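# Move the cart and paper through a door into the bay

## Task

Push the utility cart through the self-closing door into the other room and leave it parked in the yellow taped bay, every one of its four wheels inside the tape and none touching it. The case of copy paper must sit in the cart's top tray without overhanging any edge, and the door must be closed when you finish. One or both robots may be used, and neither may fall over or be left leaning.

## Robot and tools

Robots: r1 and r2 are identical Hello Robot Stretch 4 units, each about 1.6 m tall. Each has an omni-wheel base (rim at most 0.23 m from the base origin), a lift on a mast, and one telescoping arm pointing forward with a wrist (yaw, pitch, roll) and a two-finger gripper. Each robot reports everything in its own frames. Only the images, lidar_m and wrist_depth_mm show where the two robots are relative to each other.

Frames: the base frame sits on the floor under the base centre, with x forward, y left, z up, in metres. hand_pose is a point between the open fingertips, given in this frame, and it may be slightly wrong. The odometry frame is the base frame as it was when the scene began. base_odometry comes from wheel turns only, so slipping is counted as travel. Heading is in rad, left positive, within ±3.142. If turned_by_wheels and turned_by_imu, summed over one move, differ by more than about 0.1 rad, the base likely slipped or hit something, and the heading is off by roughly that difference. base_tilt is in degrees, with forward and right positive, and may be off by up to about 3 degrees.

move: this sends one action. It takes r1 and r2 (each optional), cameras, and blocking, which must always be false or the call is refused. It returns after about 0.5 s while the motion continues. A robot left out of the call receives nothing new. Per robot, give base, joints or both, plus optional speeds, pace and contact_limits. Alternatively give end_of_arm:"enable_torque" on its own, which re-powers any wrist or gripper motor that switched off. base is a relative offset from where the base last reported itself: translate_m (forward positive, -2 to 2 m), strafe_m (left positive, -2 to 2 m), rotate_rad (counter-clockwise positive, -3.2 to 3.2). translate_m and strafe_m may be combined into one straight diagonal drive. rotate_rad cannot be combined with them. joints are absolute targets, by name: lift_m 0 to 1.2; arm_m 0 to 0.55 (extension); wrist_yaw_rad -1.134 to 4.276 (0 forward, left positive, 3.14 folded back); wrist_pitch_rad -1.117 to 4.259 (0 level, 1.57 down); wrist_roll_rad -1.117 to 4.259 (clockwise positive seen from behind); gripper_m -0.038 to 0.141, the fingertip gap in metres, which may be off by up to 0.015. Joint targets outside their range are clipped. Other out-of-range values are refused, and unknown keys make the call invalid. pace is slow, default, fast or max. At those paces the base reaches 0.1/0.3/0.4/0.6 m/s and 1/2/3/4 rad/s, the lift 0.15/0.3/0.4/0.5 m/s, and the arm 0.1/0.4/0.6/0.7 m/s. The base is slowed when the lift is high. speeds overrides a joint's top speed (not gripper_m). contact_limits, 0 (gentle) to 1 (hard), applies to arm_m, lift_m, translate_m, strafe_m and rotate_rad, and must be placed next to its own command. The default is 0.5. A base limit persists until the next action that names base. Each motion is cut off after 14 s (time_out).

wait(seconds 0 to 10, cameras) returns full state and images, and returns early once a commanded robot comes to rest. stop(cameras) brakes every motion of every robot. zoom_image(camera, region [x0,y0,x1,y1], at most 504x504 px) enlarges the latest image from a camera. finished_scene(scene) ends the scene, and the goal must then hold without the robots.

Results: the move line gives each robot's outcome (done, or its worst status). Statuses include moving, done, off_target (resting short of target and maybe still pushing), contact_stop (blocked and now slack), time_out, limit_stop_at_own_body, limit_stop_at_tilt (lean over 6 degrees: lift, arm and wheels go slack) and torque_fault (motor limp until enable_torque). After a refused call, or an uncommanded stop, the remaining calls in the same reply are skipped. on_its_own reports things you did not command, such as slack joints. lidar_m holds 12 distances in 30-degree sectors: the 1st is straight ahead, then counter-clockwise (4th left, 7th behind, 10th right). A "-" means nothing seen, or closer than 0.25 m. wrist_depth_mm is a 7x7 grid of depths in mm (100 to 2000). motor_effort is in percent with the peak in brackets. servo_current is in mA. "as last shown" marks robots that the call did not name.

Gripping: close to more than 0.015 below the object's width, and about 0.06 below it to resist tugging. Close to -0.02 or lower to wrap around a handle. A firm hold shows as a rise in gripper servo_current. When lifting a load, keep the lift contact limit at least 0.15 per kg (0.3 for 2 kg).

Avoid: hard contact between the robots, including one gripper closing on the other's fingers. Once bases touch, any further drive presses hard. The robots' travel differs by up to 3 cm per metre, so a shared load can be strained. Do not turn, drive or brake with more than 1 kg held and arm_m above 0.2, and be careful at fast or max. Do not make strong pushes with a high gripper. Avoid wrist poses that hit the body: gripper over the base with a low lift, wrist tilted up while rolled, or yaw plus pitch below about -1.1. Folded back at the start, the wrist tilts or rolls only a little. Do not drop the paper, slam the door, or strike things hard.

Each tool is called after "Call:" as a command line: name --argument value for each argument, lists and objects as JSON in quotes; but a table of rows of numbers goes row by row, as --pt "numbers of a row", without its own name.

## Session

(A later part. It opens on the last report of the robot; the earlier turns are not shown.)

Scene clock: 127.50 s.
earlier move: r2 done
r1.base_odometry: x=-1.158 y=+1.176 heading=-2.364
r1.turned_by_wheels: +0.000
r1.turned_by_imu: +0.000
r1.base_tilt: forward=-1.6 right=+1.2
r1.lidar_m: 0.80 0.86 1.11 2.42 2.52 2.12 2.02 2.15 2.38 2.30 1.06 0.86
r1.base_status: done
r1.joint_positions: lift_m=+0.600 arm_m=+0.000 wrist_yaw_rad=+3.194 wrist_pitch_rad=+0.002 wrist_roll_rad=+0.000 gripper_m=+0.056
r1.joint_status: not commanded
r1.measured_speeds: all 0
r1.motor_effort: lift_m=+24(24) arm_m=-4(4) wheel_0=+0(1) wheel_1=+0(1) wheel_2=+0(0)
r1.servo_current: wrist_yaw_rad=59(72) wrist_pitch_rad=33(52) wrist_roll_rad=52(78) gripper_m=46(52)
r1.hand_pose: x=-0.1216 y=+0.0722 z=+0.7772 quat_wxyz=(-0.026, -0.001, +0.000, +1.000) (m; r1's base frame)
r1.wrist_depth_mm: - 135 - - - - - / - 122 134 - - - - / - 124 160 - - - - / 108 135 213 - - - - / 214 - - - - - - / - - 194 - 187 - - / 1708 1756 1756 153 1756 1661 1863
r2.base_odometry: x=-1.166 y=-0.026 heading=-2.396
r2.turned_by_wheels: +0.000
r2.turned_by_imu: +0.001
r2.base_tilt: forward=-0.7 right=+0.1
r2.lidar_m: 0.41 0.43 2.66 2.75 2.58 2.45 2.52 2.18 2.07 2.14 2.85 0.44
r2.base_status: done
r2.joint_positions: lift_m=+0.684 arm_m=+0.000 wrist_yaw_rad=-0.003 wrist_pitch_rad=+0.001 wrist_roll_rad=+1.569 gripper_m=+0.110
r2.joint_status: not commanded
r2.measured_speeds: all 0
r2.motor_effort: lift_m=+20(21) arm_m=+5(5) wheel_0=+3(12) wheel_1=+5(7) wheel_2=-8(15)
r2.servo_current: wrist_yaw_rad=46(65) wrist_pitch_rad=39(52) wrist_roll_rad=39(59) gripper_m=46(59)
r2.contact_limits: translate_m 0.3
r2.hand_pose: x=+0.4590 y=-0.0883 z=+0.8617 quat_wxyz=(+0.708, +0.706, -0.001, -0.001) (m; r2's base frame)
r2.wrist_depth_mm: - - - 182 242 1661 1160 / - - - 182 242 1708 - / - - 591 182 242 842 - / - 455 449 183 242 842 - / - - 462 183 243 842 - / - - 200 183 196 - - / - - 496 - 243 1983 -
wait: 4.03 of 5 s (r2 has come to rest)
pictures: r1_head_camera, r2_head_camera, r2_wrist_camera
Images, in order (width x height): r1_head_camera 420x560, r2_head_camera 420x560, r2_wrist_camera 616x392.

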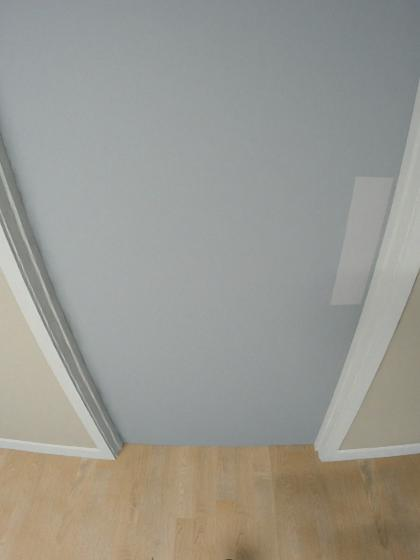

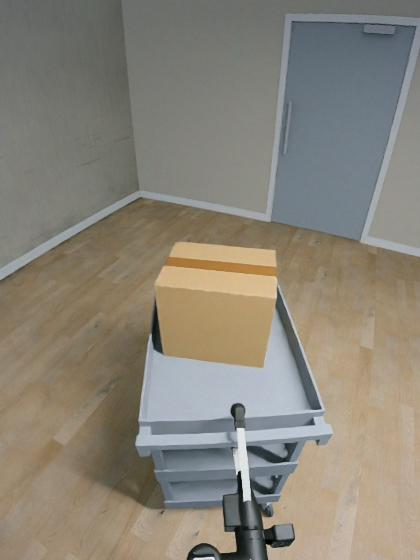

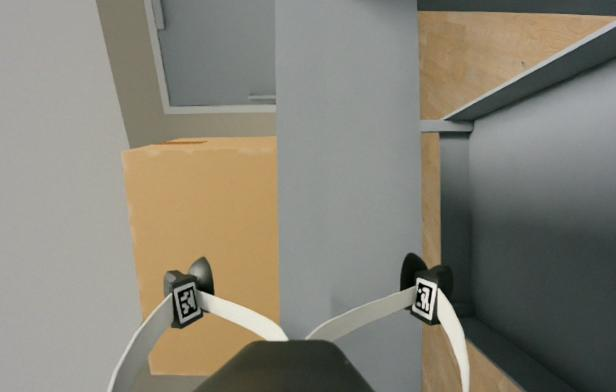

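Call:
move --blocking false --r2 '{"joints":{"gripper_m":-0.03}}' --r1 '{"base":{"translate_m":1.3},"pace":"slow","contact_limits":{"translate_m":0.6}}' --cameras '[]'

Call:
wait --seconds 1.5 --cameras '[]'

Call:
move --blocking false --r2 '{"base":{"strafe_m":-0.32,"translate_m":0.03},"pace":"slow","contact_limits":{"strafe_m":0.5}}' --cameras '[]'

Call:
wait --seconds 3.8 --cameras '["r2_head_camera","r1_head_camera"]'

Scene clock: 134.93 s.
move: r1 moving; r2 moving
r1.base_odometry: x=-1.167 y=+1.167 heading=-2.364
r1.turned_by_wheels: +0.000
r1.turned_by_imu: +0.000
r1.base_tilt: forward=-1.6 right=+1.3
r1.lidar_m: 0.77 0.83 1.04 2.41 2.51 2.13 2.04 2.17 2.40 2.28 1.06 0.84
r1.base_status: translate_m moving
r1.joint_positions: lift_m=+0.600 arm_m=+0.000 wrist_yaw_rad=+3.194 wrist_pitch_rad=+0.002 wrist_roll_rad=+0.000 gripper_m=+0.056
r1.joint_status: not commanded
r1.measured_speeds: translate_m=+0.049 strafe_m=+0.000 rotate_rad=+0.002 lift_m=+0.000 arm_m=+0.000 wrist_yaw_rad=+0.000 wrist_pitch_rad=+0.000 wrist_roll_rad=+0.000
r1.motor_effort: lift_m=+24(24) arm_m=-4(4) wheel_0=+6(6) wheel_1=+4(6) wheel_2=-7(7)
r1.servo_current: wrist_yaw_rad=33(52) wrist_pitch_rad=46(52) wrist_roll_rad=46(72) gripper_m=39(46)
r1.contact_limits: translate_m 0.6
r1.hand_pose: x=-0.1216 y=+0.0722 z=+0.7772 quat_wxyz=(-0.026, -0.001, +0.000, +1.000) (m; r1's base frame)
r1.wrist_depth_mm: - 135 - - - - - / - 122 135 - - - - / - 124 160 - - - - / 109 135 213 - - - - / 214 - - - - - - / - - 195 - 187 - - / 1708 1756 1708 153 1808 1708 1863
r2.base_odometry: x=-1.166 y=-0.026 heading=-2.396
r2.turned_by_wheels: +0.000
r2.turned_by_imu: +0.000
r2.base_tilt: forward=-0.7 right=+0.1
r2.lidar_m: 0.40 0.43 2.66 2.72 2.57 2.44 2.54 2.19 2.07 2.15 2.87 0.44
r2.base_status: not commanded
r2.joint_positions: lift_m=+0.684 arm_m=+0.000 wrist_yaw_rad=-0.003 wrist_pitch_rad=+0.002 wrist_roll_rad=+1.569 gripper_m=+0.094
r2.joint_status: gripper_m moving
r2.measured_speeds: translate_m=+0.000 strafe_m=+0.000 rotate_rad=+0.000 lift_m=+0.000 arm_m=+0.000 wrist_yaw_rad=+0.000 wrist_pitch_rad=+0.011 wrist_roll_rad=+0.000
r2.motor_effort: lift_m=+21(21) arm_m=+4(4) wheel_0=+3(4) wheel_1=+5(5) wheel_2=-7(8)
r2.servo_current: wrist_yaw_rad=33(52) wrist_pitch_rad=39(52) wrist_roll_rad=46(52) gripper_m=117(124)
r2.contact_limits: translate_m 0.3
r2.hand_pose: x=+0.4590 y=-0.0883 z=+0.8615 quat_wxyz=(+0.708, +0.706, -0.001, -0.002) (m; r2's base frame)
r2.wrist_depth_mm: - - - 182 242 1661 1160 / - - - 182 243 1708 - / - - 603 182 243 820 - / - 455 449 182 244 842 - / - 466 462 182 244 842 - / - - 195 183 197 - - / - - 492 - 244 1863 -
pictures: none
No camera images: "cameras" was empty.

Scene clock: 136.43 s.
earlier move: r1 moving; r2 moving
r1.base_odometry: x=-1.265 y=+1.070 heading=-2.363
r1.turned_by_wheels: +0.000
r1.turned_by_imu: +0.000
r1.base_tilt: forward=-1.6 right=+1.2
r1.lidar_m: 0.66 0.69 0.84 2.42 2.52 2.26 2.19 2.29 2.40 2.28 0.85 0.69
r1.base_status: translate_m moving
r1.joint_positions: lift_m=+0.600 arm_m=+0.000 wrist_yaw_rad=+3.194 wrist_pitch_rad=+0.002 wrist_roll_rad=+0.000 gripper_m=+0.056
r1.joint_status: not commanded
r1.measured_speeds: translate_m=+0.100 strafe_m=+0.000 rotate_rad=+0.001 lift_m=+0.000 arm_m=+0.000 wrist_yaw_rad=+0.000 wrist_pitch_rad=+0.000 wrist_roll_rad=+0.000
r1.motor_effort: lift_m=+24(24) arm_m=-4(4) wheel_0=+4(7) wheel_1=+5(6) wheel_2=-4(7)
r1.servo_current: wrist_yaw_rad=52(65) wrist_pitch_rad=52(52) wrist_roll_rad=52(72) gripper_m=33(46)
r1.contact_limits: translate_m 0.6
r1.hand_pose: x=-0.1216 y=+0.0722 z=+0.7772 quat_wxyz=(-0.026, -0.001, +0.000, +1.000) (m; r1's base frame)
r1.wrist_depth_mm: - 135 - - - - - / - 122 135 - - - - / - 124 160 - - - - / 109 135 213 - - - - / 213 - - - - - - / - - 193 - 187 - - / 1756 1756 1661 153 1808 1708 1921
r2.base_odometry: x=-1.166 y=-0.026 heading=-2.396
r2.turned_by_wheels: +0.000
r2.turned_by_imu: +0.000
r2.base_tilt: forward=-0.7 right=+0.1
r2.lidar_m: 0.41 0.41 2.66 2.73 2.57 2.45 2.55 2.17 2.08 2.14 2.86 0.43
r2.base_status: not commanded
r2.joint_positions: lift_m=+0.684 arm_m=+0.000 wrist_yaw_rad=+0.000 wrist_pitch_rad=+0.006 wrist_roll_rad=+1.569 gripper_m=-0.028
r2.joint_status: gripper_m moving
r2.measured_speeds: all 0
r2.motor_effort: lift_m=+20(21) arm_m=-5(5) wheel_0=-1(4) wheel_1=+3(5) wheel_2=+1(8)
r2.servo_current: wrist_yaw_rad=39(65) wrist_pitch_rad=39(52) wrist_roll_rad=52(59) gripper_m=137(319)
r2.contact_limits: translate_m 0.3
r2.hand_pose: x=+0.4594 y=-0.0873 z=+0.8603 quat_wxyz=(+0.708, +0.706, +0.002, -0.002) (m; r2's base frame)
r2.wrist_depth_mm: - - - 169 229 1618 1160 / - - - 171 231 1576 - / - - 449 171 231 820 - / - 439 439 172 233 820 - / - 466 452 173 234 831 - / - - 186 174 178 - - / - - 492 - 236 1537 -
wait: 1.50 s; no rest
pictures: none
No camera images: "cameras" was empty.

Scene clock: 136.93 s.
earlier move: r1 moving; r2 done
move: r2 moving
r1.base_odometry: x=-1.300 y=+1.035 heading=-2.363
r1.turned_by_wheels: +0.000
r1.turned_by_imu: +0.000
r1.base_tilt: forward=-1.6 right=+1.3
r1.lidar_m: 0.61 0.63 0.78 2.21 2.50 2.30 2.24 2.35 2.41 2.13 0.79 0.65
r1.base_status: translate_m moving
r1.joint_positions: lift_m=+0.600 arm_m=+0.000 wrist_yaw_rad=+3.194 wrist_pitch_rad=+0.002 wrist_roll_rad=+0.000 gripper_m=+0.056
r1.joint_status: not commanded
r1.measured_speeds: translate_m=+0.099 strafe_m=+0.001 rotate_rad=+0.003 lift_m=+0.000 arm_m=+0.000 wrist_yaw_rad=+0.000 wrist_pitch_rad=+0.000 wrist_roll_rad=+0.000
r1.motor_effort: lift_m=+23(24) arm_m=-4(4) wheel_0=+6(6) wheel_1=+3(6) wheel_2=-4(6)
r1.servo_current: wrist_yaw_rad=65(65) wrist_pitch_rad=46(52) wrist_roll_rad=65(65) gripper_m=39(52)
r1.contact_limits: translate_m 0.6
r1.hand_pose: x=-0.1216 y=+0.0722 z=+0.7772 quat_wxyz=(-0.026, -0.001, +0.000, +1.000) (m; r1's base frame)
r1.wrist_depth_mm: - 135 - - - - - / - 122 135 - - - - / - 124 160 - - - - / 108 135 213 - - - - / 214 - - - - - - / - - 193 - 187 - - / 1661 1708 1708 154 1863 1661 1808
r2.base_odometry: x=-1.176 y=-0.017 heading=-2.395
r2.turned_by_wheels: +0.000
r2.turned_by_imu: +0.000
r2.base_tilt: forward=-0.7 right=+0.0
r2.lidar_m: 0.41 0.41 2.64 2.76 2.59 2.44 2.53 2.17 2.05 2.14 2.88 0.44
r2.base_status: translate_m moving; strafe_m moving
r2.joint_positions: lift_m=+0.684 arm_m=+0.000 wrist_yaw_rad=+0.005 wrist_pitch_rad=+0.006 wrist_roll_rad=+1.569 gripper_m=-0.029
r2.joint_status: all done
r2.measured_speeds: translate_m=+0.004 strafe_m=-0.054 rotate_rad=+0.001 lift_m=+0.000 arm_m=+0.000 wrist_yaw_rad=+0.021 wrist_pitch_rad=+0.000 wrist_roll_rad=+0.000
r2.motor_effort: lift_m=+21(21) arm_m=-5(5) wheel_0=+10(13) wheel_1=-7(9) wheel_2=-3(3)
r2.servo_current: wrist_yaw_rad=52(52) wrist_pitch_rad=46(52) wrist_roll_rad=39(52) gripper_m=111(124)
r2.contact_limits: strafe_m 0.5
r2.hand_pose: x=+0.4598 y=-0.0859 z=+0.8603 quat_wxyz=(+0.708, +0.706, +0.004, +0.000) (m; r2's base frame)
r2.wrist_depth_mm: - - - 168 227 1618 1182 / - - - 169 229 1576 - / - - 442 170 230 831 - / - 442 439 171 230 820 - / - 462 455 173 233 831 - / - - 187 174 178 - - / - - 488 - 237 1576 -
pictures: none
No camera images: "cameras" was empty.

Scene clock: 140.73 s.
earlier move: r1 moving; r2 moving
r1.base_odometry: x=-1.571 y=+0.768 heading=-2.363
r1.turned_by_wheels: +0.000
r1.turned_by_imu: +0.000
r1.base_tilt: forward=-1.6 right=+1.3
r1.lidar_m: 0.25 0.25 0.34 0.73 2.52 2.73 2.62 2.75 2.40 0.68 0.37 0.25
r1.base_status: translate_m moving
r1.joint_positions: lift_m=+0.600 arm_m=+0.000 wrist_yaw_rad=+3.194 wrist_pitch_rad=+0.002 wrist_roll_rad=+0.000 gripper_m=+0.056
r1.joint_status: not commanded
r1.measured_speeds: translate_m=+0.101 strafe_m=+0.000 rotate_rad=+0.003 lift_m=+0.000 arm_m=+0.000 wrist_yaw_rad=+0.000 wrist_pitch_rad=+0.000 wrist_roll_rad=+0.000
r1.motor_effort: lift_m=+23(24) arm_m=-4(4) wheel_0=+4(6) wheel_1=+5(6) wheel_2=-4(6)
r1.servo_current: wrist_yaw_rad=39(72) wrist_pitch_rad=46(52) wrist_roll_rad=59(65) gripper_m=39(52)
r1.contact_limits: translate_m 0.6
r1.hand_pose: x=-0.1216 y=+0.0722 z=+0.7772 quat_wxyz=(-0.026, -0.001, +0.000, +1.000) (m; r1's base frame)
r1.wrist_depth_mm: - 135 - - - - - / - 122 135 - - - - / - 124 160 - - - - / 108 135 214 - - - - / 213 - - - - - - / - - 194 - 187 - - / 1756 1708 1708 153 1863 1618 1808
r2.base_odometry: x=-1.405 y=+0.189 heading=-2.396
r2.turned_by_wheels: +0.000
r2.turned_by_imu: +0.001
r2.base_tilt: forward=-0.7 right=+0.1
r2.lidar_m: 0.33 0.34 2.95 3.00 2.74 2.63 2.69 1.92 1.80 1.87 2.52 0.44
r2.base_status: translate_m moving; strafe_m moving
r2.joint_positions: lift_m=+0.684 arm_m=+0.000 wrist_yaw_rad=+0.007 wrist_pitch_rad=+0.006 wrist_roll_rad=+1.569 gripper_m=-0.029
r2.joint_status: all done
r2.measured_speeds: all 0
r2.motor_effort: lift_m=+20(21) arm_m=-5(5) wheel_0=+9(17) wheel_1=-4(9) wheel_2=-5(7)
r2.servo_current: wrist_yaw_rad=59(65) wrist_pitch_rad=39(52) wrist_roll_rad=46(65) gripper_m=98(124)
r2.contact_limits: strafe_m 0.5
r2.hand_pose: x=+0.4600 y=-0.0853 z=+0.8603 quat_wxyz=(+0.708, +0.706, +0.005, +0.001) (m; r2's base frame)
r2.wrist_depth_mm: - - - 257 301 1336 1060 / - - - 273 283 1464 1118 / - - - 260 270 1708 504 / - - - 193 253 759 - / - 449 445 183 240 831 - / - 439 186 171 178 - - / - - 430 - 218 - -
wait: 3.80 s; no rest
pictures: r1_head_camera, r2_head_camera
Images, in order (width x height): r1_head_camera 420x560, r2_head_camera 420x560.

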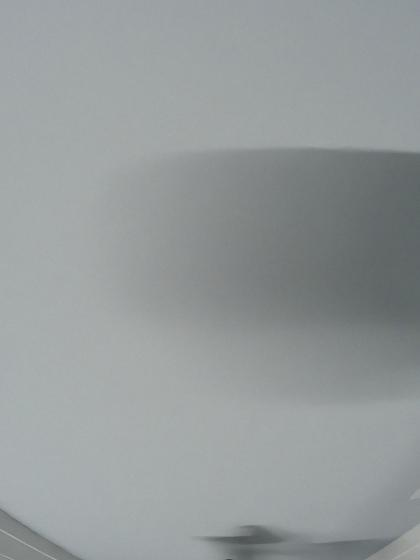

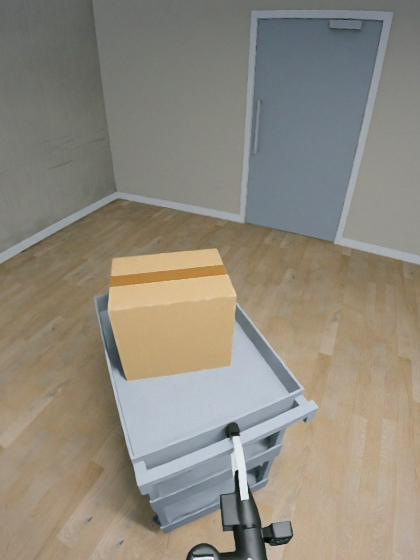

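Call:
move --blocking false --r2 '{"base":{"rotate_rad":0.45},"pace":"slow"}' --cameras '[]'

Call:
wait --seconds 1.2 --cameras '[]'

Call:
move --blocking false --r2 '{"base":{"strafe_m":-0.55,"translate_m":0.06},"pace":"slow","contact_limits":{"strafe_m":0.5}}' --cameras '["r2_head_camera","r1_head_camera"]'

Scene clock: 159.00 s.
earlier move: r1 done; r2 done
move: r2 moving
r1.base_odometry: x=-2.083 y=+0.263 heading=-2.363
r1.turned_by_wheels: +0.001
r1.turned_by_imu: +0.264
r1.base_tilt: forward=-1.6 right=+1.3
r1.lidar_m: 0.27 0.25 - 0.25 0.33 3.24 3.25 0.68 0.69 2.45 2.91 0.57
r1.base_status: done
r1.joint_positions: lift_m=+0.600 arm_m=+0.000 wrist_yaw_rad=+3.196 wrist_pitch_rad=+0.002 wrist_roll_rad=+0.000 gripper_m=+0.056
r1.joint_status: not commanded
r1.measured_speeds: all 0
r1.motor_effort: lift_m=+20(20) arm_m=+5(5) wheel_0=+6(7) wheel_1=+12(12) wheel_2=-7(7)
r1.servo_current: wrist_yaw_rad=39(59) wrist_pitch_rad=46(46) wrist_roll_rad=72(72) gripper_m=39(46)
r1.contact_limits: translate_m 0.6
r1.hand_pose: x=-0.1219 y=+0.0715 z=+0.7775 quat_wxyz=(-0.027, -0.001, +0.000, +1.000) (m; r1's base frame)
r1.wrist_depth_mm: - 133 133 - - - - / - 111 133 - - - - / - 114 138 - - - - / - 134 185 - - - - / 205 - - - - - - / 213 - 195 - 187 - - / 216 1708 1618 153 1863 1756 1863
r2.base_odometry: x=-1.405 y=+0.189 heading=-2.272
r2.turned_by_wheels: +0.124
r2.turned_by_imu: +0.121
r2.base_tilt: forward=-0.7 right=+0.1
r2.lidar_m: 0.36 0.36 2.93 3.10 2.67 2.61 2.38 1.84 1.81 1.97 2.84 0.46
r2.base_status: rotate_rad moving
r2.joint_positions: lift_m=+0.684 arm_m=+0.000 wrist_yaw_rad=-0.015 wrist_pitch_rad=+0.006 wrist_roll_rad=+1.569 gripper_m=-0.029
r2.joint_status: not commanded
r2.measured_speeds: translate_m=-0.001 strafe_m=+0.001 rotate_rad=+0.490 lift_m=+0.000 arm_m=+0.000 wrist_yaw_rad=-0.048 wrist_pitch_rad=+0.000 wrist_roll_rad=+0.000
r2.motor_effort: lift_m=+21(21) arm_m=-2(5) wheel_0=-10(12) wheel_1=-8(8) wheel_2=-18(20)
r2.servo_current: wrist_yaw_rad=65(65) wrist_pitch_rad=46(52) wrist_roll_rad=59(59) gripper_m=91(104)
r2.hand_pose: x=+0.4579 y=-0.0918 z=+0.8603 quat_wxyz=(+0.708, +0.706, -0.003, -0.008) (m; r2's base frame)
r2.wrist_depth_mm: - - - 264 285 291 290 / - - - 204 268 1708 1229 / - - - 194 255 1708 - / - - - 184 244 831 - / - 442 442 179 235 831 - / - 439 186 169 179 - - / - - 436 - 219 - -
pictures: none
No camera images: "cameras" was empty.

Scene clock: 160.13 s.
earlier move: r2 done
r1.base_odometry: x=-2.083 y=+0.263 heading=-2.363
r1.turned_by_wheels: +0.000
r1.turned_by_imu: +0.000
r1.base_tilt: forward=-1.6 right=+1.3
r1.lidar_m: 0.26 0.25 - 0.25 0.33 3.27 3.27 0.67 0.69 2.48 2.88 0.59
r1.base_status: done
r1.joint_positions: lift_m=+0.600 arm_m=+0.000 wrist_yaw_rad=+3.196 wrist_pitch_rad=+0.002 wrist_roll_rad=+0.000 gripper_m=+0.056
r1.joint_status: not commanded
r1.measured_speeds: all 0
r1.motor_effort: lift_m=+20(20) arm_m=+5(5) wheel_0=+6(7) wheel_1=+12(12) wheel_2=-7(7)
r1.servo_current: wrist_yaw_rad=59(59) wrist_pitch_rad=39(46) wrist_roll_rad=52(72) gripper_m=46(46)
r1.contact_limits: translate_m 0.6
r1.hand_pose: x=-0.1219 y=+0.0715 z=+0.7775 quat_wxyz=(-0.027, -0.001, +0.000, +1.000) (m; r1's base frame)
r1.wrist_depth_mm: - 133 133 - - - - / - 111 133 - - - - / - 114 138 - - - - / - 134 185 - - - - / 204 - - - - - - / 213 - 193 - 187 - - / 217 1708 1661 153 1921 1708 1808
r2.base_odometry: x=-1.405 y=+0.189 heading=-1.947
r2.turned_by_wheels: +0.324
r2.turned_by_imu: +0.305
r2.base_tilt: forward=-0.6 right=+0.1
r2.lidar_m: 0.42 0.50 2.92 2.85 2.63 2.65 1.97 1.80 1.84 2.36 2.27 0.38
r2.base_status: done
r2.joint_positions: lift_m=+0.684 arm_m=+0.000 wrist_yaw_rad=-0.003 wrist_pitch_rad=+0.006 wrist_roll_rad=+1.569 gripper_m=-0.029
r2.joint_status: not commanded
r2.measured_speeds: all 0
r2.motor_effort: lift_m=+21(21) arm_m=-4(5) wheel_0=-7(15) wheel_1=-5(10) wheel_2=-7(25)
r2.servo_current: wrist_yaw_rad=46(104) wrist_pitch_rad=52(52) wrist_roll_rad=46(59) gripper_m=78(104)
r2.hand_pose: x=+0.4591 y=-0.0882 z=+0.8603 quat_wxyz=(+0.708, +0.707, +0.001, -0.003) (m; r2's base frame)
r2.wrist_depth_mm: - - - - 183 - - / - 389 389 135 192 - - / - 413 410 142 204 - - / - 469 452 151 217 - - / - - 500 158 225 - - / - - 186 168 178 1618 521 / - - - - - 1708 469
wait: 1.13 of 1.2 s (r2 has come to rest)
pictures: none
No camera images: "cameras" was empty.

Scene clock: 160.63 s.
move: r2 moving
r1: as last shown
r1.lidar_m: 0.25 0.25 - 0.25 0.34 3.26 3.26 0.70 0.69 2.49 2.89 0.56
r1.motor_effort: lift_m=+20(20) arm_m=+4(5) wheel_0=+6(7) wheel_1=+11(12) wheel_2=-7(7)
r1.servo_current: wrist_yaw_rad=65(72) wrist_pitch_rad=46(52) wrist_roll_rad=52(65) gripper_m=39(46)
r1.contact_limits: translate_m 0.6
r1.wrist_depth_mm: - 133 132 - - - - / - 111 133 - - - - / - 114 138 - - - - / - 134 185 - - - - / 205 - - - - - - / 213 - 193 - 187 - - / 216 1808 1576 153 1863 1708 1863
r2.base_odometry: x=-1.418 y=+0.193 heading=-1.948
r2.turned_by_wheels: +0.000
r2.turned_by_imu: +0.000
r2.base_tilt: forward=-0.7 right=+0.1
r2.lidar_m: 0.39 0.48 2.94 2.84 2.60 2.68 1.97 1.80 1.82 2.30 2.48 0.38
r2.base_status: translate_m moving; strafe_m moving
r2.joint_positions: lift_m=+0.684 arm_m=+0.000 wrist_yaw_rad=-0.002 wrist_pitch_rad=+0.006 wrist_roll_rad=+1.569 gripper_m=-0.029
r2.joint_status: not commanded
r2.measured_speeds: translate_m=+0.005 strafe_m=-0.052 rotate_rad=+0.004 lift_m=+0.000 arm_m=+0.000 wrist_yaw_rad=+0.015 wrist_pitch_rad=+0.000 wrist_roll_rad=+0.000
r2.motor_effort: lift_m=+20(21) arm_m=-3(4) wheel_0=+7(14) wheel_1=-7(9) wheel_2=-10(10)
r2.servo_current: wrist_yaw_rad=39(52) wrist_pitch_rad=46(59) wrist_roll_rad=46(59) gripper_m=78(85)
r2.contact_limits: strafe_m 0.5
r2.hand_pose: x=+0.4591 y=-0.0880 z=+0.8603 quat_wxyz=(+0.708, +0.707, +0.001, -0.003) (m; r2's base frame)
r2.wrist_depth_mm: - - - - 180 - - / - 389 382 130 189 - - / - 410 413 140 202 - - / - 469 452 148 214 - - / - - 500 156 224 - - / - - 187 168 177 1576 - / - - - - - 1661 477
pictures: r1_head_camera, r2_head_camera
Images, in order (width x height): r1_head_camera 420x560, r2_head_camera 420x560.

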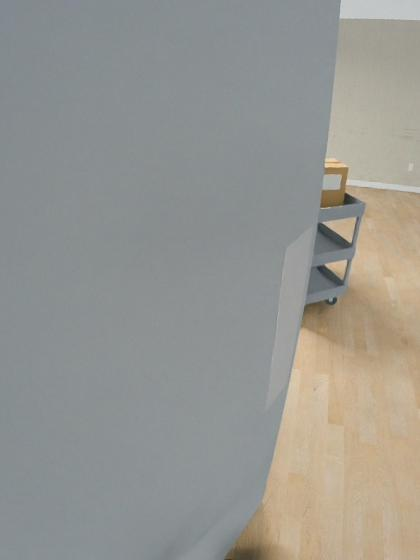

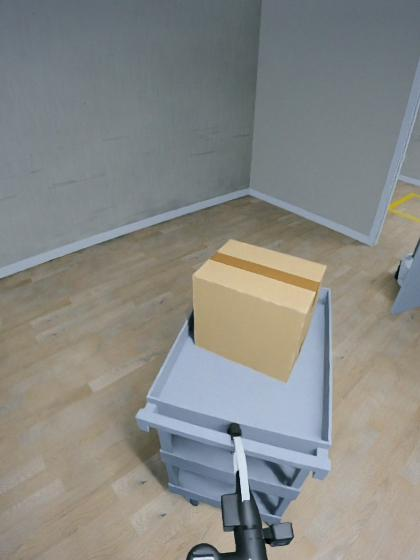

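Call:
move --blocking false --r1 '{"base":{"translate_m":0.3},"pace":"slow","contact_limits":{"translate_m":0.6}}' --cameras '[]'

Call:
wait --seconds 3.5 --cameras '["r2_head_camera","r1_head_camera","r1_head_right_camera"]'

Scene clock: 168.83 s.
earlier move: r2 done
move: r1 moving
r1.base_odometry: x=-2.092 y=+0.255 heading=-2.362
r1.turned_by_wheels: +0.001
r1.turned_by_imu: +0.000
r1.base_tilt: forward=-1.6 right=+1.3
r1.lidar_m: 0.25 0.25 - 0.25 0.32 3.25 3.28 0.70 0.71 2.49 2.89 1.67
r1.base_status: translate_m moving
r1.joint_positions: lift_m=+0.600 arm_m=+0.000 wrist_yaw_rad=+3.196 wrist_pitch_rad=+0.002 wrist_roll_rad=+0.000 gripper_m=+0.056
r1.joint_status: not commanded
r1.measured_speeds: translate_m=+0.050 strafe_m=+0.000 rotate_rad=+0.000 lift_m=+0.000 arm_m=+0.000 wrist_yaw_rad=+0.000 wrist_pitch_rad=+0.000 wrist_roll_rad=+0.000
r1.motor_effort: lift_m=+20(20) arm_m=+5(5) wheel_0=+7(9) wheel_1=+15(17) wheel_2=-12(14)
r1.servo_current: wrist_yaw_rad=65(65) wrist_pitch_rad=46(46) wrist_roll_rad=52(59) gripper_m=46(46)
r1.contact_limits: translate_m 0.6
r1.hand_pose: x=-0.1219 y=+0.0715 z=+0.7775 quat_wxyz=(-0.027, -0.001, +0.000, +1.000) (m; r1's base frame)
r1.wrist_depth_mm: - 133 132 - - - - / - 112 133 - - - - / - 114 138 - - - - / - 134 185 - - - - / 205 - - - - - - / 213 - 193 - 187 - - / 218 1808 1708 143 1808 1808 1863
r2.base_odometry: x=-1.938 y=+0.335 heading=-1.947
r2.turned_by_wheels: +0.001
r2.turned_by_imu: +0.005
r2.base_tilt: forward=-0.6 right=+0.1
r2.lidar_m: 0.35 0.33 3.26 3.35 3.10 2.53 1.68 1.52 1.56 1.99 2.64 0.45
r2.base_status: done
r2.joint_positions: lift_m=+0.684 arm_m=+0.000 wrist_yaw_rad=+0.006 wrist_pitch_rad=+0.006 wrist_roll_rad=+1.569 gripper_m=-0.029
r2.joint_status: not commanded
r2.measured_speeds: all 0
r2.motor_effort: lift_m=+20(21) arm_m=+4(4) wheel_0=+5(6) wheel_1=-4(4) wheel_2=+2(2)
r2.servo_current: wrist_yaw_rad=65(65) wrist_pitch_rad=46(52) wrist_roll_rad=46(52) gripper_m=85(85)
r2.contact_limits: strafe_m 0.5
r2.hand_pose: x=+0.4598 y=-0.0856 z=+0.8603 quat_wxyz=(+0.708, +0.706, +0.004, +0.000) (m; r2's base frame)
r2.wrist_depth_mm: - - - 243 301 1430 1098 / - - - 273 282 1464 1118 / - - - 259 267 1661 504 / - - - 193 252 788 - / - 445 442 183 239 831 - / - 439 187 171 178 - - / - - 430 - 220 - -
pictures: none
No camera images: "cameras" was empty.

Scene clock: 172.33 s.
earlier move: r1 moving
r1.base_odometry: x=-2.297 y=+0.053 heading=-2.362
r1.turned_by_wheels: +0.000
r1.turned_by_imu: -0.001
r1.base_tilt: forward=-1.6 right=+1.3
r1.lidar_m: 0.32 0.25 - 0.25 0.26 0.55 3.57 0.93 1.24 2.55 2.98 1.38
r1.base_status: translate_m moving
r1.joint_positions: lift_m=+0.600 arm_m=+0.000 wrist_yaw_rad=+3.196 wrist_pitch_rad=+0.002 wrist_roll_rad=+0.000 gripper_m=+0.056
r1.joint_status: not commanded
r1.measured_speeds: translate_m=+0.001 strafe_m=+0.000 rotate_rad=+0.000 lift_m=+0.000 arm_m=+0.000 wrist_yaw_rad=+0.000 wrist_pitch_rad=+0.000 wrist_roll_rad=+0.000
r1.motor_effort: lift_m=+20(20) arm_m=+5(5) wheel_0=+2(9) wheel_1=+10(17) wheel_2=-3(14)
r1.servo_current: wrist_yaw_rad=59(72) wrist_pitch_rad=46(52) wrist_roll_rad=39(72) gripper_m=46(52)
r1.contact_limits: translate_m 0.6
r1.hand_pose: x=-0.1219 y=+0.0715 z=+0.7775 quat_wxyz=(-0.027, -0.001, +0.000, +1.000) (m; r1's base frame)
r1.wrist_depth_mm: - 133 133 - - - - / - 111 132 - - - 539 / - 114 138 - - - 559 / - 134 185 - - - 569 / 205 960 - - - - - / 214 - 194 - 187 - 564 / 216 931 1756 143 1708 1661 569
r2.base_odometry: x=-1.938 y=+0.335 heading=-1.947
r2.turned_by_wheels: +0.000
r2.turned_by_imu: +0.000
r2.base_tilt: forward=-0.6 right=+0.0
r2.lidar_m: 0.33 0.32 3.29 3.36 3.10 2.56 1.65 1.53 1.56 1.97 2.54 0.46
r2.base_status: done
r2.joint_positions: lift_m=+0.684 arm_m=+0.000 wrist_yaw_rad=+0.006 wrist_pitch_rad=+0.006 wrist_roll_rad=+1.569 gripper_m=-0.029
r2.joint_status: not commanded
r2.measured_speeds: all 0
r2.motor_effort: lift_m=+20(21) arm_m=+4(4) wheel_0=+5(6) wheel_1=-4(5) wheel_2=+1(2)
r2.servo_current: wrist_yaw_rad=52(65) wrist_pitch_rad=46(52) wrist_roll_rad=46(59) gripper_m=85(91)
r2.contact_limits: strafe_m 0.5
r2.hand_pose: x=+0.4598 y=-0.0856 z=+0.8603 quat_wxyz=(+0.708, +0.706, +0.004, +0.000) (m; r2's base frame)
r2.wrist_depth_mm: - - - 243 301 1464 1098 / - - - 273 283 1430 1098 / - - - 259 268 1661 504 / - - - 192 252 788 - / - 445 439 183 239 831 - / - 436 187 172 179 - - / - - 427 - 220 - -
wait: 3.50 s; no rest
pictures: r1_head_camera, r1_head_right_camera, r2_head_camera
Images, in order (width x height): r1_head_camera 420x560, r1_head_right_camera 420x672, r2_head_camera 420x560.

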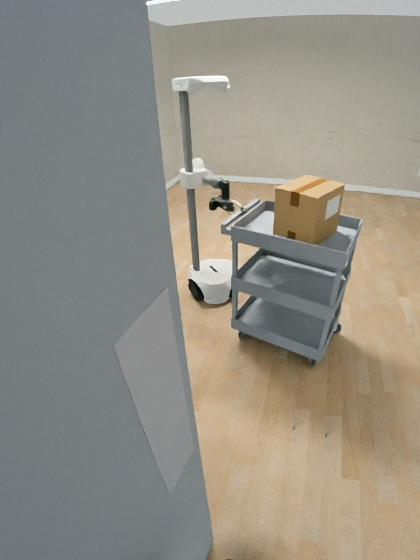

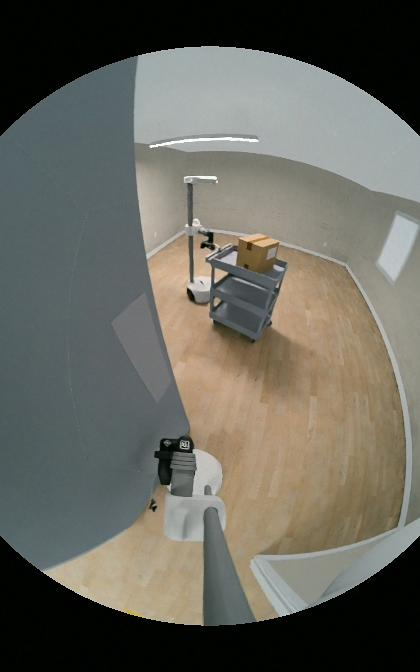

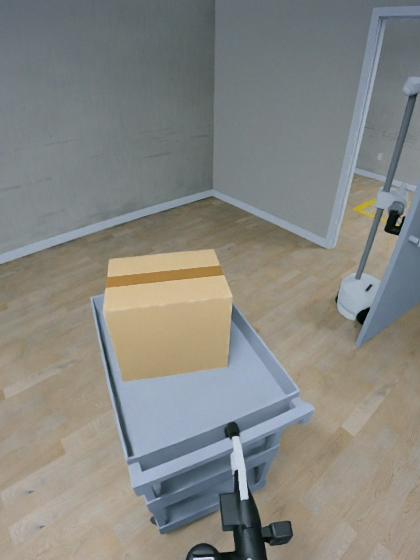

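Call:
move --blocking false --r2 '{"base":{"rotate_rad":0.5},"pace":"slow"}' --r1 '{"base":{"translate_m":0.1,"strafe_m":0.25},"pace":"slow","contact_limits":{"translate_m":0.6}}' --cameras '[]'

Call:
wait --seconds 1.3 --cameras '[]'

Call:
move --blocking false --r2 '{"base":{"strafe_m":-0.5,"translate_m":0.15},"pace":"slow","contact_limits":{"strafe_m":0.5}}' --cameras '[]'

Call:
wait --seconds 5 --cameras '["r2_head_camera","r1_head_camera"]'

Scene clock: 193.10 s.
earlier move: r1 done
move: r1 moving; r2 moving
r1.base_odometry: x=-2.292 y=+0.041 heading=-2.363
r1.turned_by_wheels: -0.001
r1.turned_by_imu: -0.001
r1.base_tilt: forward=-1.6 right=+1.3
r1.lidar_m: 0.36 0.25 - 0.25 0.25 0.52 3.53 0.93 1.28 2.58 3.01 1.39
r1.base_status: translate_m moving; strafe_m moving
r1.joint_positions: lift_m=+0.600 arm_m=+0.000 wrist_yaw_rad=+3.196 wrist_pitch_rad=+0.002 wrist_roll_rad=+0.000 gripper_m=+0.056
r1.joint_status: not commanded
r1.measured_speeds: translate_m=+0.017 strafe_m=+0.046 rotate_rad=+0.000 lift_m=+0.000 arm_m=+0.000 wrist_yaw_rad=+0.000 wrist_pitch_rad=+0.000 wrist_roll_rad=+0.000
r1.motor_effort: lift_m=+20(20) arm_m=+4(5) wheel_0=-12(14) wheel_1=+11(15) wheel_2=-6(6)
r1.servo_current: wrist_yaw_rad=52(65) wrist_pitch_rad=39(52) wrist_roll_rad=59(65) gripper_m=46(46)
r1.contact_limits: translate_m 0.6
r1.hand_pose: x=-0.1219 y=+0.0715 z=+0.7775 quat_wxyz=(-0.027, -0.001, +0.000, +1.000) (m; r1's base frame)
r1.wrist_depth_mm: - 133 133 - - - 484 / - 111 133 - - - 480 / - 114 138 - - - 496 / - 134 185 - - - 508 / 204 - - - - - 517 / 213 - 194 - 187 - 517 / 216 931 1808 143 1708 1708 1661
r2.base_odometry: x=-1.938 y=+0.336 heading=-1.824
r2.turned_by_wheels: +0.124
r2.turned_by_imu: +0.120
r2.base_tilt: forward=-0.7 right=+0.1
r2.lidar_m: 0.37 0.35 3.31 3.22 3.09 2.19 1.60 1.52 1.59 2.25 1.77 0.45
r2.base_status: rotate_rad moving
r2.joint_positions: lift_m=+0.684 arm_m=+0.000 wrist_yaw_rad=-0.013 wrist_pitch_rad=+0.006 wrist_roll_rad=+1.569 gripper_m=-0.029
r2.joint_status: not commanded
r2.measured_speeds: translate_m=-0.004 strafe_m=+0.001 rotate_rad=+0.483 lift_m=+0.000 arm_m=+0.000 wrist_yaw_rad=-0.043 wrist_pitch_rad=+0.000 wrist_roll_rad=+0.000
r2.motor_effort: lift_m=+21(21) arm_m=+4(4) wheel_0=-12(13) wheel_1=-8(10) wheel_2=-18(18)
r2.servo_current: wrist_yaw_rad=78(78) wrist_pitch_rad=46(52) wrist_roll_rad=52(52) gripper_m=78(85)
r2.hand_pose: x=+0.4581 y=-0.0911 z=+0.8603 quat_wxyz=(+0.708, +0.706, -0.002, -0.007) (m; r2's base frame)
r2.wrist_depth_mm: - - - 260 281 286 287 / - - - 260 267 1576 1182 / - - - 193 255 1661 521 / - - - 185 244 820 - / - 442 439 179 236 831 - / - 442 186 169 179 - - / - - 436 - 220 - -
pictures: none
No camera images: "cameras" was empty.

Scene clock: 194.30 s.
earlier move: r1 moving; r2 done
r1.base_odometry: x=-2.250 y=-0.058 heading=-2.362
r1.turned_by_wheels: +0.001
r1.turned_by_imu: +0.001
r1.base_tilt: forward=-1.6 right=+1.3
r1.lidar_m: 1.58 0.25 0.25 - 0.25 0.39 3.56 0.98 1.31 2.67 3.10 1.41
r1.base_status: translate_m moving; strafe_m moving
r1.joint_positions: lift_m=+0.600 arm_m=+0.000 wrist_yaw_rad=+3.196 wrist_pitch_rad=+0.002 wrist_roll_rad=+0.000 gripper_m=+0.056
r1.joint_status: not commanded
r1.measured_speeds: translate_m=+0.037 strafe_m=+0.094 rotate_rad=+0.003 lift_m=+0.000 arm_m=+0.000 wrist_yaw_rad=+0.000 wrist_pitch_rad=+0.000 wrist_roll_rad=+0.000
r1.motor_effort: lift_m=+20(20) arm_m=+5(5) wheel_0=-9(17) wheel_1=+10(15) wheel_2=-7(7)
r1.servo_current: wrist_yaw_rad=46(72) wrist_pitch_rad=39(52) wrist_roll_rad=52(72) gripper_m=39(46)
r1.contact_limits: translate_m 0.6
r1.hand_pose: x=-0.1219 y=+0.0715 z=+0.7775 quat_wxyz=(-0.027, -0.001, +0.000, +1.000) (m; r1's base frame)
r1.wrist_depth_mm: - 133 132 - - - 289 / - 111 132 - - 569 293 / - 114 138 - - - 274 / - 134 186 - - - 303 / 205 - - - - - 276 / 220 - 194 - 188 512 303 / 218 1060 1756 154 1808 433 276
r2.base_odometry: x=-1.938 y=+0.335 heading=-1.448
r2.turned_by_wheels: +0.375
r2.turned_by_imu: +0.361
r2.base_tilt: forward=-0.7 right=+0.1
r2.lidar_m: 0.43 0.50 3.43 3.10 2.63 1.71 1.52 1.54 1.93 2.71 1.71 0.37
r2.base_status: done
r2.joint_positions: lift_m=+0.684 arm_m=+0.000 wrist_yaw_rad=-0.003 wrist_pitch_rad=+0.006 wrist_roll_rad=+1.569 gripper_m=-0.029
r2.joint_status: not commanded
r2.measured_speeds: all 0
r2.motor_effort: lift_m=+20(21) arm_m=-4(4) wheel_0=-5(13) wheel_1=-6(10) wheel_2=-5(25)
r2.servo_current: wrist_yaw_rad=46(98) wrist_pitch_rad=46(52) wrist_roll_rad=39(59) gripper_m=78(91)
r2.hand_pose: x=+0.4590 y=-0.0884 z=+0.8603 quat_wxyz=(+0.708, +0.707, +0.001, -0.003) (m; r2's base frame)
r2.wrist_depth_mm: - 544 473 117 172 - - / - 370 375 124 182 - - / - 413 413 132 195 - - / - 480 466 144 208 - - / - - 521 153 224 - - / - - 186 167 179 1618 500 / - - - - - 1808 466
wait: 1.20 of 1.3 s (r2 has come to rest)
pictures: none
No camera images: "cameras" was empty.

Scene clock: 194.80 s.
earlier move: r1 moving
move: r2 moving
r1.base_odometry: x=-2.231 y=-0.105 heading=-2.362
r1.turned_by_wheels: +0.000
r1.turned_by_imu: +0.000
r1.base_tilt: forward=-1.6 right=+1.3
r1.lidar_m: 1.61 0.25 0.25 - 0.25 0.33 3.58 1.04 1.33 2.73 3.17 1.41
r1.base_status: translate_m moving; strafe_m moving
r1.joint_positions: lift_m=+0.600 arm_m=+0.000 wrist_yaw_rad=+3.196 wrist_pitch_rad=+0.002 wrist_roll_rad=+0.000 gripper_m=+0.056
r1.joint_status: not commanded
r1.measured_speeds: translate_m=+0.039 strafe_m=+0.093 rotate_rad=+0.002 lift_m=+0.000 arm_m=+0.000 wrist_yaw_rad=+0.000 wrist_pitch_rad=+0.000 wrist_roll_rad=+0.000
r1.motor_effort: lift_m=+20(20) arm_m=+5(5) wheel_0=-9(10) wheel_1=+14(14) wheel_2=-6(7)
r1.servo_current: wrist_yaw_rad=59(65) wrist_pitch_rad=39(46) wrist_roll_rad=59(59) gripper_m=39(46)
r1.contact_limits: translate_m 0.6
r1.hand_pose: x=-0.1219 y=+0.0715 z=+0.7775 quat_wxyz=(-0.027, -0.001, +0.000, +1.000) (m; r1's base frame)
r1.wrist_depth_mm: - 133 132 - - 397 243 / - 111 132 - - 410 246 / - 114 138 - - 418 249 / - 134 185 - - 424 252 / 204 - - - - 427 252 / 220 - 193 - 188 377 253 / 217 1661 1756 153 1808 304 253
r2.base_odometry: x=-1.950 y=+0.330 heading=-1.449
r2.turned_by_wheels: +0.000
r2.turned_by_imu: +0.000
r2.base_tilt: forward=-0.7 right=+0.1
r2.lidar_m: 0.43 0.50 3.42 3.12 2.61 1.69 1.53 1.55 1.92 1.79 1.72 0.37
r2.base_status: translate_m moving; strafe_m moving
r2.joint_positions: lift_m=+0.684 arm_m=+0.000 wrist_yaw_rad=-0.002 wrist_pitch_rad=+0.006 wrist_roll_rad=+1.569 gripper_m=-0.029
r2.joint_status: not commanded
r2.measured_speeds: translate_m=+0.014 strafe_m=-0.047 rotate_rad=+0.004 lift_m=+0.000 arm_m=+0.000 wrist_yaw_rad=+0.018 wrist_pitch_rad=+0.000 wrist_roll_rad=+0.000
r2.motor_effort: lift_m=+21(21) arm_m=-3(4) wheel_0=+11(11) wheel_1=-5(10) wheel_2=-10(11)
r2.servo_current: wrist_yaw_rad=46(52) wrist_pitch_rad=39(52) wrist_roll_rad=59(59) gripper_m=85(85)
r2.contact_limits: strafe_m 0.5
r2.hand_pose: x=+0.4592 y=-0.0879 z=+0.8603 quat_wxyz=(+0.708, +0.707, +0.002, -0.003) (m; r2's base frame)
r2.wrist_depth_mm: - 473 459 113 167 - - / - 370 370 120 179 - - / - 410 413 129 191 - - / - 480 462 138 206 - - / - - 521 151 222 - - / - - 187 165 178 1537 496 / - - - - - 1661 459
pictures: none
No camera images: "cameras" was empty.

Scene clock: 197.67 s.
earlier move: r1 contact_stop; r2 moving
r1.base_odometry: x=-2.238 y=-0.122 heading=-2.322
r1.turned_by_wheels: +0.040
r1.turned_by_imu: +0.028
r1.base_tilt: forward=-1.6 right=+1.3
r1.lidar_m: 1.39 0.25 0.25 - 0.25 0.35 3.59 1.05 1.41 2.74 3.27 1.18
r1.base_status: translate_m contact_stop (by the wheels' count: +0.080 of +0.100); strafe_m contact_stop (by the wheels' count: +0.166 of +0.250)
r1.joint_positions: lift_m=+0.600 arm_m=+0.000 wrist_yaw_rad=+3.196 wrist_pitch_rad=+0.002 wrist_roll_rad=+0.000 gripper_m=+0.056
r1.joint_status: not commanded
r1.measured_speeds: all 0
r1.on_its_own: the wheels are slack since a contact_stop
r1.motor_effort: lift_m=+19(20) arm_m=+4(5) wheel_0=+0(20) wheel_1=+0(31) wheel_2=+0(12)
r1.servo_current: wrist_yaw_rad=39(72) wrist_pitch_rad=39(52) wrist_roll_rad=52(65) gripper_m=39(52)
r1.contact_limits: translate_m 0.6
r1.hand_pose: x=-0.1218 y=+0.0716 z=+0.7775 quat_wxyz=(-0.027, -0.001, +0.000, +1.000) (m; r1's base frame)
r1.wrist_depth_mm: - 134 - - - 377 234 / - 119 136 - - 389 236 / - 123 156 - - 397 240 / 111 135 198 - - 402 243 / 212 - - - - 407 244 / 220 - 193 - 188 364 244 / 229 1138 1808 153 1808 291 244
r2.base_odometry: x=-2.202 y=+0.219 heading=-1.448
r2.turned_by_wheels: +0.000
r2.turned_by_imu: +0.003
r2.base_tilt: forward=-0.7 right=+0.1
r2.lidar_m: 0.41 0.48 3.72 3.36 2.67 1.73 1.54 1.59 1.97 1.44 1.41 0.38
r2.base_status: translate_m moving; strafe_m moving
r2.joint_positions: lift_m=+0.684 arm_m=+0.000 wrist_yaw_rad=+0.006 wrist_pitch_rad=+0.006 wrist_roll_rad=+1.569 gripper_m=-0.029
r2.joint_status: not commanded
r2.measured_speeds: translate_m=+0.030 strafe_m=-0.094 rotate_rad=-0.001 lift_m=+0.000 arm_m=+0.000 wrist_yaw_rad=+0.000 wrist_pitch_rad=+0.000 wrist_roll_rad=+0.000
r2.motor_effort: lift_m=+21(21) arm_m=-4(4) wheel_0=+9(17) wheel_1=-6(10) wheel_2=-4(11)
r2.servo_current: wrist_yaw_rad=65(65) wrist_pitch_rad=46(52) wrist_roll_rad=46(59) gripper_m=78(91)
r2.contact_limits: strafe_m 0.5
r2.hand_pose: x=+0.4598 y=-0.0857 z=+0.8603 quat_wxyz=(+0.708, +0.706, +0.004, +0.000) (m; r2's base frame)
r2.wrist_depth_mm: - - - 123 179 - - / - 384 384 128 187 - - / - 410 410 137 198 - - / - 466 452 147 213 - - / - - 504 154 224 - - / - - 187 168 179 1618 525 / - - - - - 1708 469
wait: 2.87 of 5 s (r1 has come to rest)
pictures: r1_head_camera, r2_head_camera
Images, in order (width x height): r1_head_camera 420x560, r2_head_camera 420x560.

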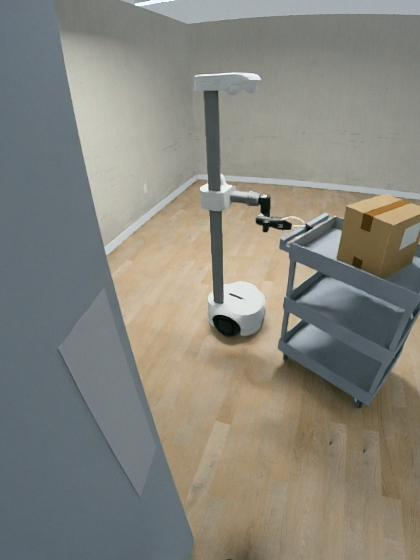

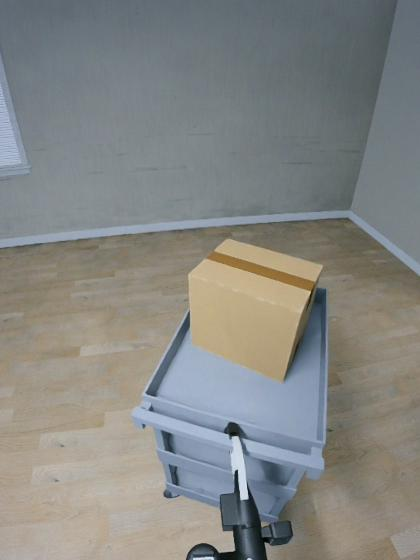

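Call:
move --blocking false --r1 '{"base":{"strafe_m":0.15},"pace":"slow","contact_limits":{"strafe_m":0.7}}' --cameras '[]'

Call:
wait --seconds 3 --cameras '["r2_head_camera","r1_head_camera","r2_head_right_camera","r1_head_left_camera"]'

Scene clock: 207.57 s.
earlier move: r2 done
move: r1 moving
r1.base_odometry: x=-2.227 y=-0.132 heading=-2.323
r1.turned_by_wheels: -0.001
r1.turned_by_imu: -0.001
r1.base_tilt: forward=-1.6 right=+1.3
r1.lidar_m: 1.16 0.25 0.25 - 0.25 0.34 3.58 1.06 1.42 2.72 1.08 1.05
r1.base_status: strafe_m moving
r1.joint_positions: lift_m=+0.600 arm_m=+0.000 wrist_yaw_rad=+3.196 wrist_pitch_rad=+0.002 wrist_roll_rad=+0.000 gripper_m=+0.056
r1.joint_status: not commanded
r1.measured_speeds: translate_m=+0.000 strafe_m=+0.057 rotate_rad=-0.002 lift_m=+0.000 arm_m=+0.000 wrist_yaw_rad=+0.000 wrist_pitch_rad=+0.000 wrist_roll_rad=+0.000
r1.motor_effort: lift_m=+19(20) arm_m=+4(4) wheel_0=-16(16) wheel_1=+11(12) wheel_2=+0(1)
r1.servo_current: wrist_yaw_rad=46(52) wrist_pitch_rad=46(46) wrist_roll_rad=33(65) gripper_m=39(46)
r1.contact_limits: strafe_m 0.7
r1.hand_pose: x=-0.1218 y=+0.0716 z=+0.7775 quat_wxyz=(-0.027, -0.001, +0.000, +1.000) (m; r1's base frame)
r1.wrist_depth_mm: - 134 - - - 404 226 / - 119 136 - - 364 229 / - 123 156 - - 370 231 / 111 135 196 - - 379 234 / 213 - - - - 384 236 / 220 - 193 - 187 342 235 / 229 1618 1756 154 1863 278 -
r2.base_odometry: x=-2.416 y=+0.125 heading=-1.448
r2.turned_by_wheels: +0.000
r2.turned_by_imu: +0.002
r2.base_tilt: forward=-0.7 right=+0.1
r2.lidar_m: 0.40 0.48 3.95 3.62 2.72 1.77 1.60 1.62 2.02 1.18 1.22 0.39
r2.base_status: done
r2.joint_positions: lift_m=+0.684 arm_m=+0.000 wrist_yaw_rad=+0.006 wrist_pitch_rad=+0.006 wrist_roll_rad=+1.569 gripper_m=-0.029
r2.joint_status: not commanded
r2.measured_speeds: all 0
r2.motor_effort: lift_m=+20(21) arm_m=-4(4) wheel_0=+6(7) wheel_1=-4(4) wheel_2=-1(2)
r2.servo_current: wrist_yaw_rad=39(59) wrist_pitch_rad=46(52) wrist_roll_rad=52(52) gripper_m=85(85)
r2.contact_limits: strafe_m 0.5
r2.hand_pose: x=+0.4598 y=-0.0857 z=+0.8603 quat_wxyz=(+0.708, +0.706, +0.004, +0.000) (m; r2's base frame)
r2.wrist_depth_mm: - - - 135 189 723 - / - - 452 140 197 759 - / - 407 410 147 208 - - / - 452 445 154 216 842 - / - - 484 161 227 - - / - - 187 170 179 564 - / - - - - - 1708 484
pictures: none
No camera images: "cameras" was empty.

Scene clock: 209.93 s.
earlier move: r1 contact_stop
r1.base_odometry: x=-2.219 y=-0.134 heading=-2.299
r1.turned_by_wheels: +0.024
r1.turned_by_imu: +0.008
r1.base_tilt: forward=-1.6 right=+1.3
r1.lidar_m: 1.20 0.25 0.25 - 0.25 0.35 3.61 1.08 1.44 2.74 1.08 1.03
r1.base_status: strafe_m contact_stop (by the wheels' count: +0.022 of +0.150)
r1.joint_positions: lift_m=+0.600 arm_m=+0.000 wrist_yaw_rad=+3.196 wrist_pitch_rad=+0.002 wrist_roll_rad=+0.000 gripper_m=+0.056
r1.joint_status: not commanded
r1.measured_speeds: all 0
r1.on_its_own: the wheels are slack since a contact_stop
r1.motor_effort: lift_m=+20(20) arm_m=+4(4) wheel_0=+0(31) wheel_1=+0(33) wheel_2=+0(8)
r1.servo_current: wrist_yaw_rad=52(72) wrist_pitch_rad=39(46) wrist_roll_rad=46(72) gripper_m=46(46)
r1.contact_limits: strafe_m 0.7
r1.hand_pose: x=-0.1218 y=+0.0717 z=+0.7775 quat_wxyz=(-0.027, -0.001, +0.000, +1.000) (m; r1's base frame)
r1.wrist_depth_mm: - 134 140 - - 382 235 / - 117 134 - - 389 238 / - 121 151 - - 399 243 / 109 135 197 - - 404 243 / 211 - - - - 413 245 / 229 - 194 - 187 364 246 / 216 1098 1708 154 1808 293 246
r2.base_odometry: x=-2.416 y=+0.125 heading=-1.448
r2.turned_by_wheels: +0.000
r2.turned_by_imu: +0.000
r2.base_tilt: forward=-0.7 right=+0.0
r2.lidar_m: 0.39 0.47 3.92 3.61 2.73 1.79 1.60 1.62 2.01 1.20 1.21 0.40
r2.base_status: done
r2.joint_positions: lift_m=+0.684 arm_m=+0.000 wrist_yaw_rad=+0.006 wrist_pitch_rad=+0.006 wrist_roll_rad=+1.569 gripper_m=-0.029
r2.joint_status: not commanded
r2.measured_speeds: all 0
r2.motor_effort: lift_m=+21(21) arm_m=-4(4) wheel_0=+6(7) wheel_1=-4(4) wheel_2=-1(2)
r2.servo_current: wrist_yaw_rad=52(65) wrist_pitch_rad=46(52) wrist_roll_rad=59(59) gripper_m=85(91)
r2.contact_limits: strafe_m 0.5
r2.hand_pose: x=+0.4598 y=-0.0857 z=+0.8603 quat_wxyz=(+0.708, +0.706, +0.004, +0.000) (m; r2's base frame)
r2.wrist_depth_mm: - - - 134 189 723 - / - - 452 140 197 750 - / - 407 407 147 207 - - / - 452 442 154 216 831 - / - - 488 161 227 - - / - - 187 170 178 564 - / - - - - - 1708 484
wait: 2.37 of 3 s (r1 has come to rest)
pictures: r1_head_camera, r1_head_left_camera, r2_head_camera, r2_head_right_camera
Images, in order (width x height): r1_head_camera 420x560, r1_head_left_camera 420x672, r2_head_camera 420x560, r2_head_right_camera 420x672.

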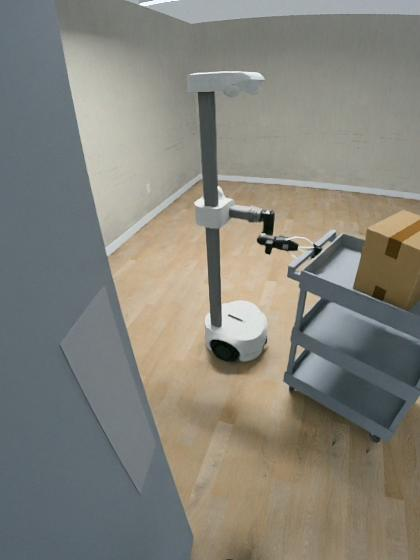

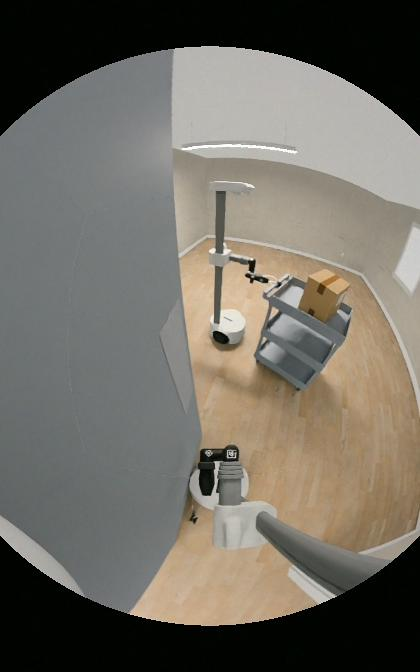

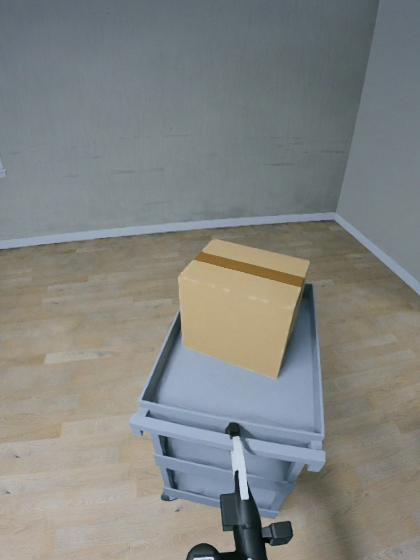

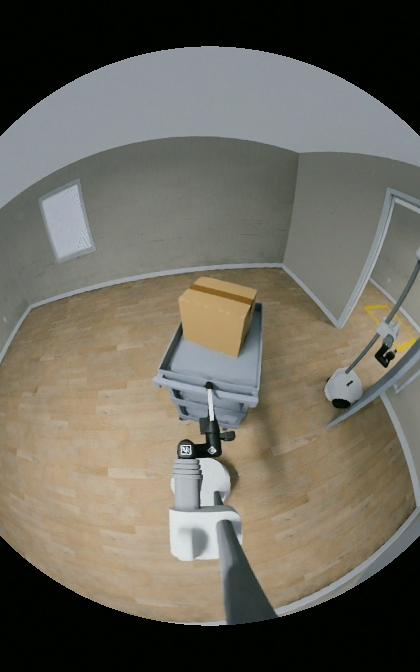

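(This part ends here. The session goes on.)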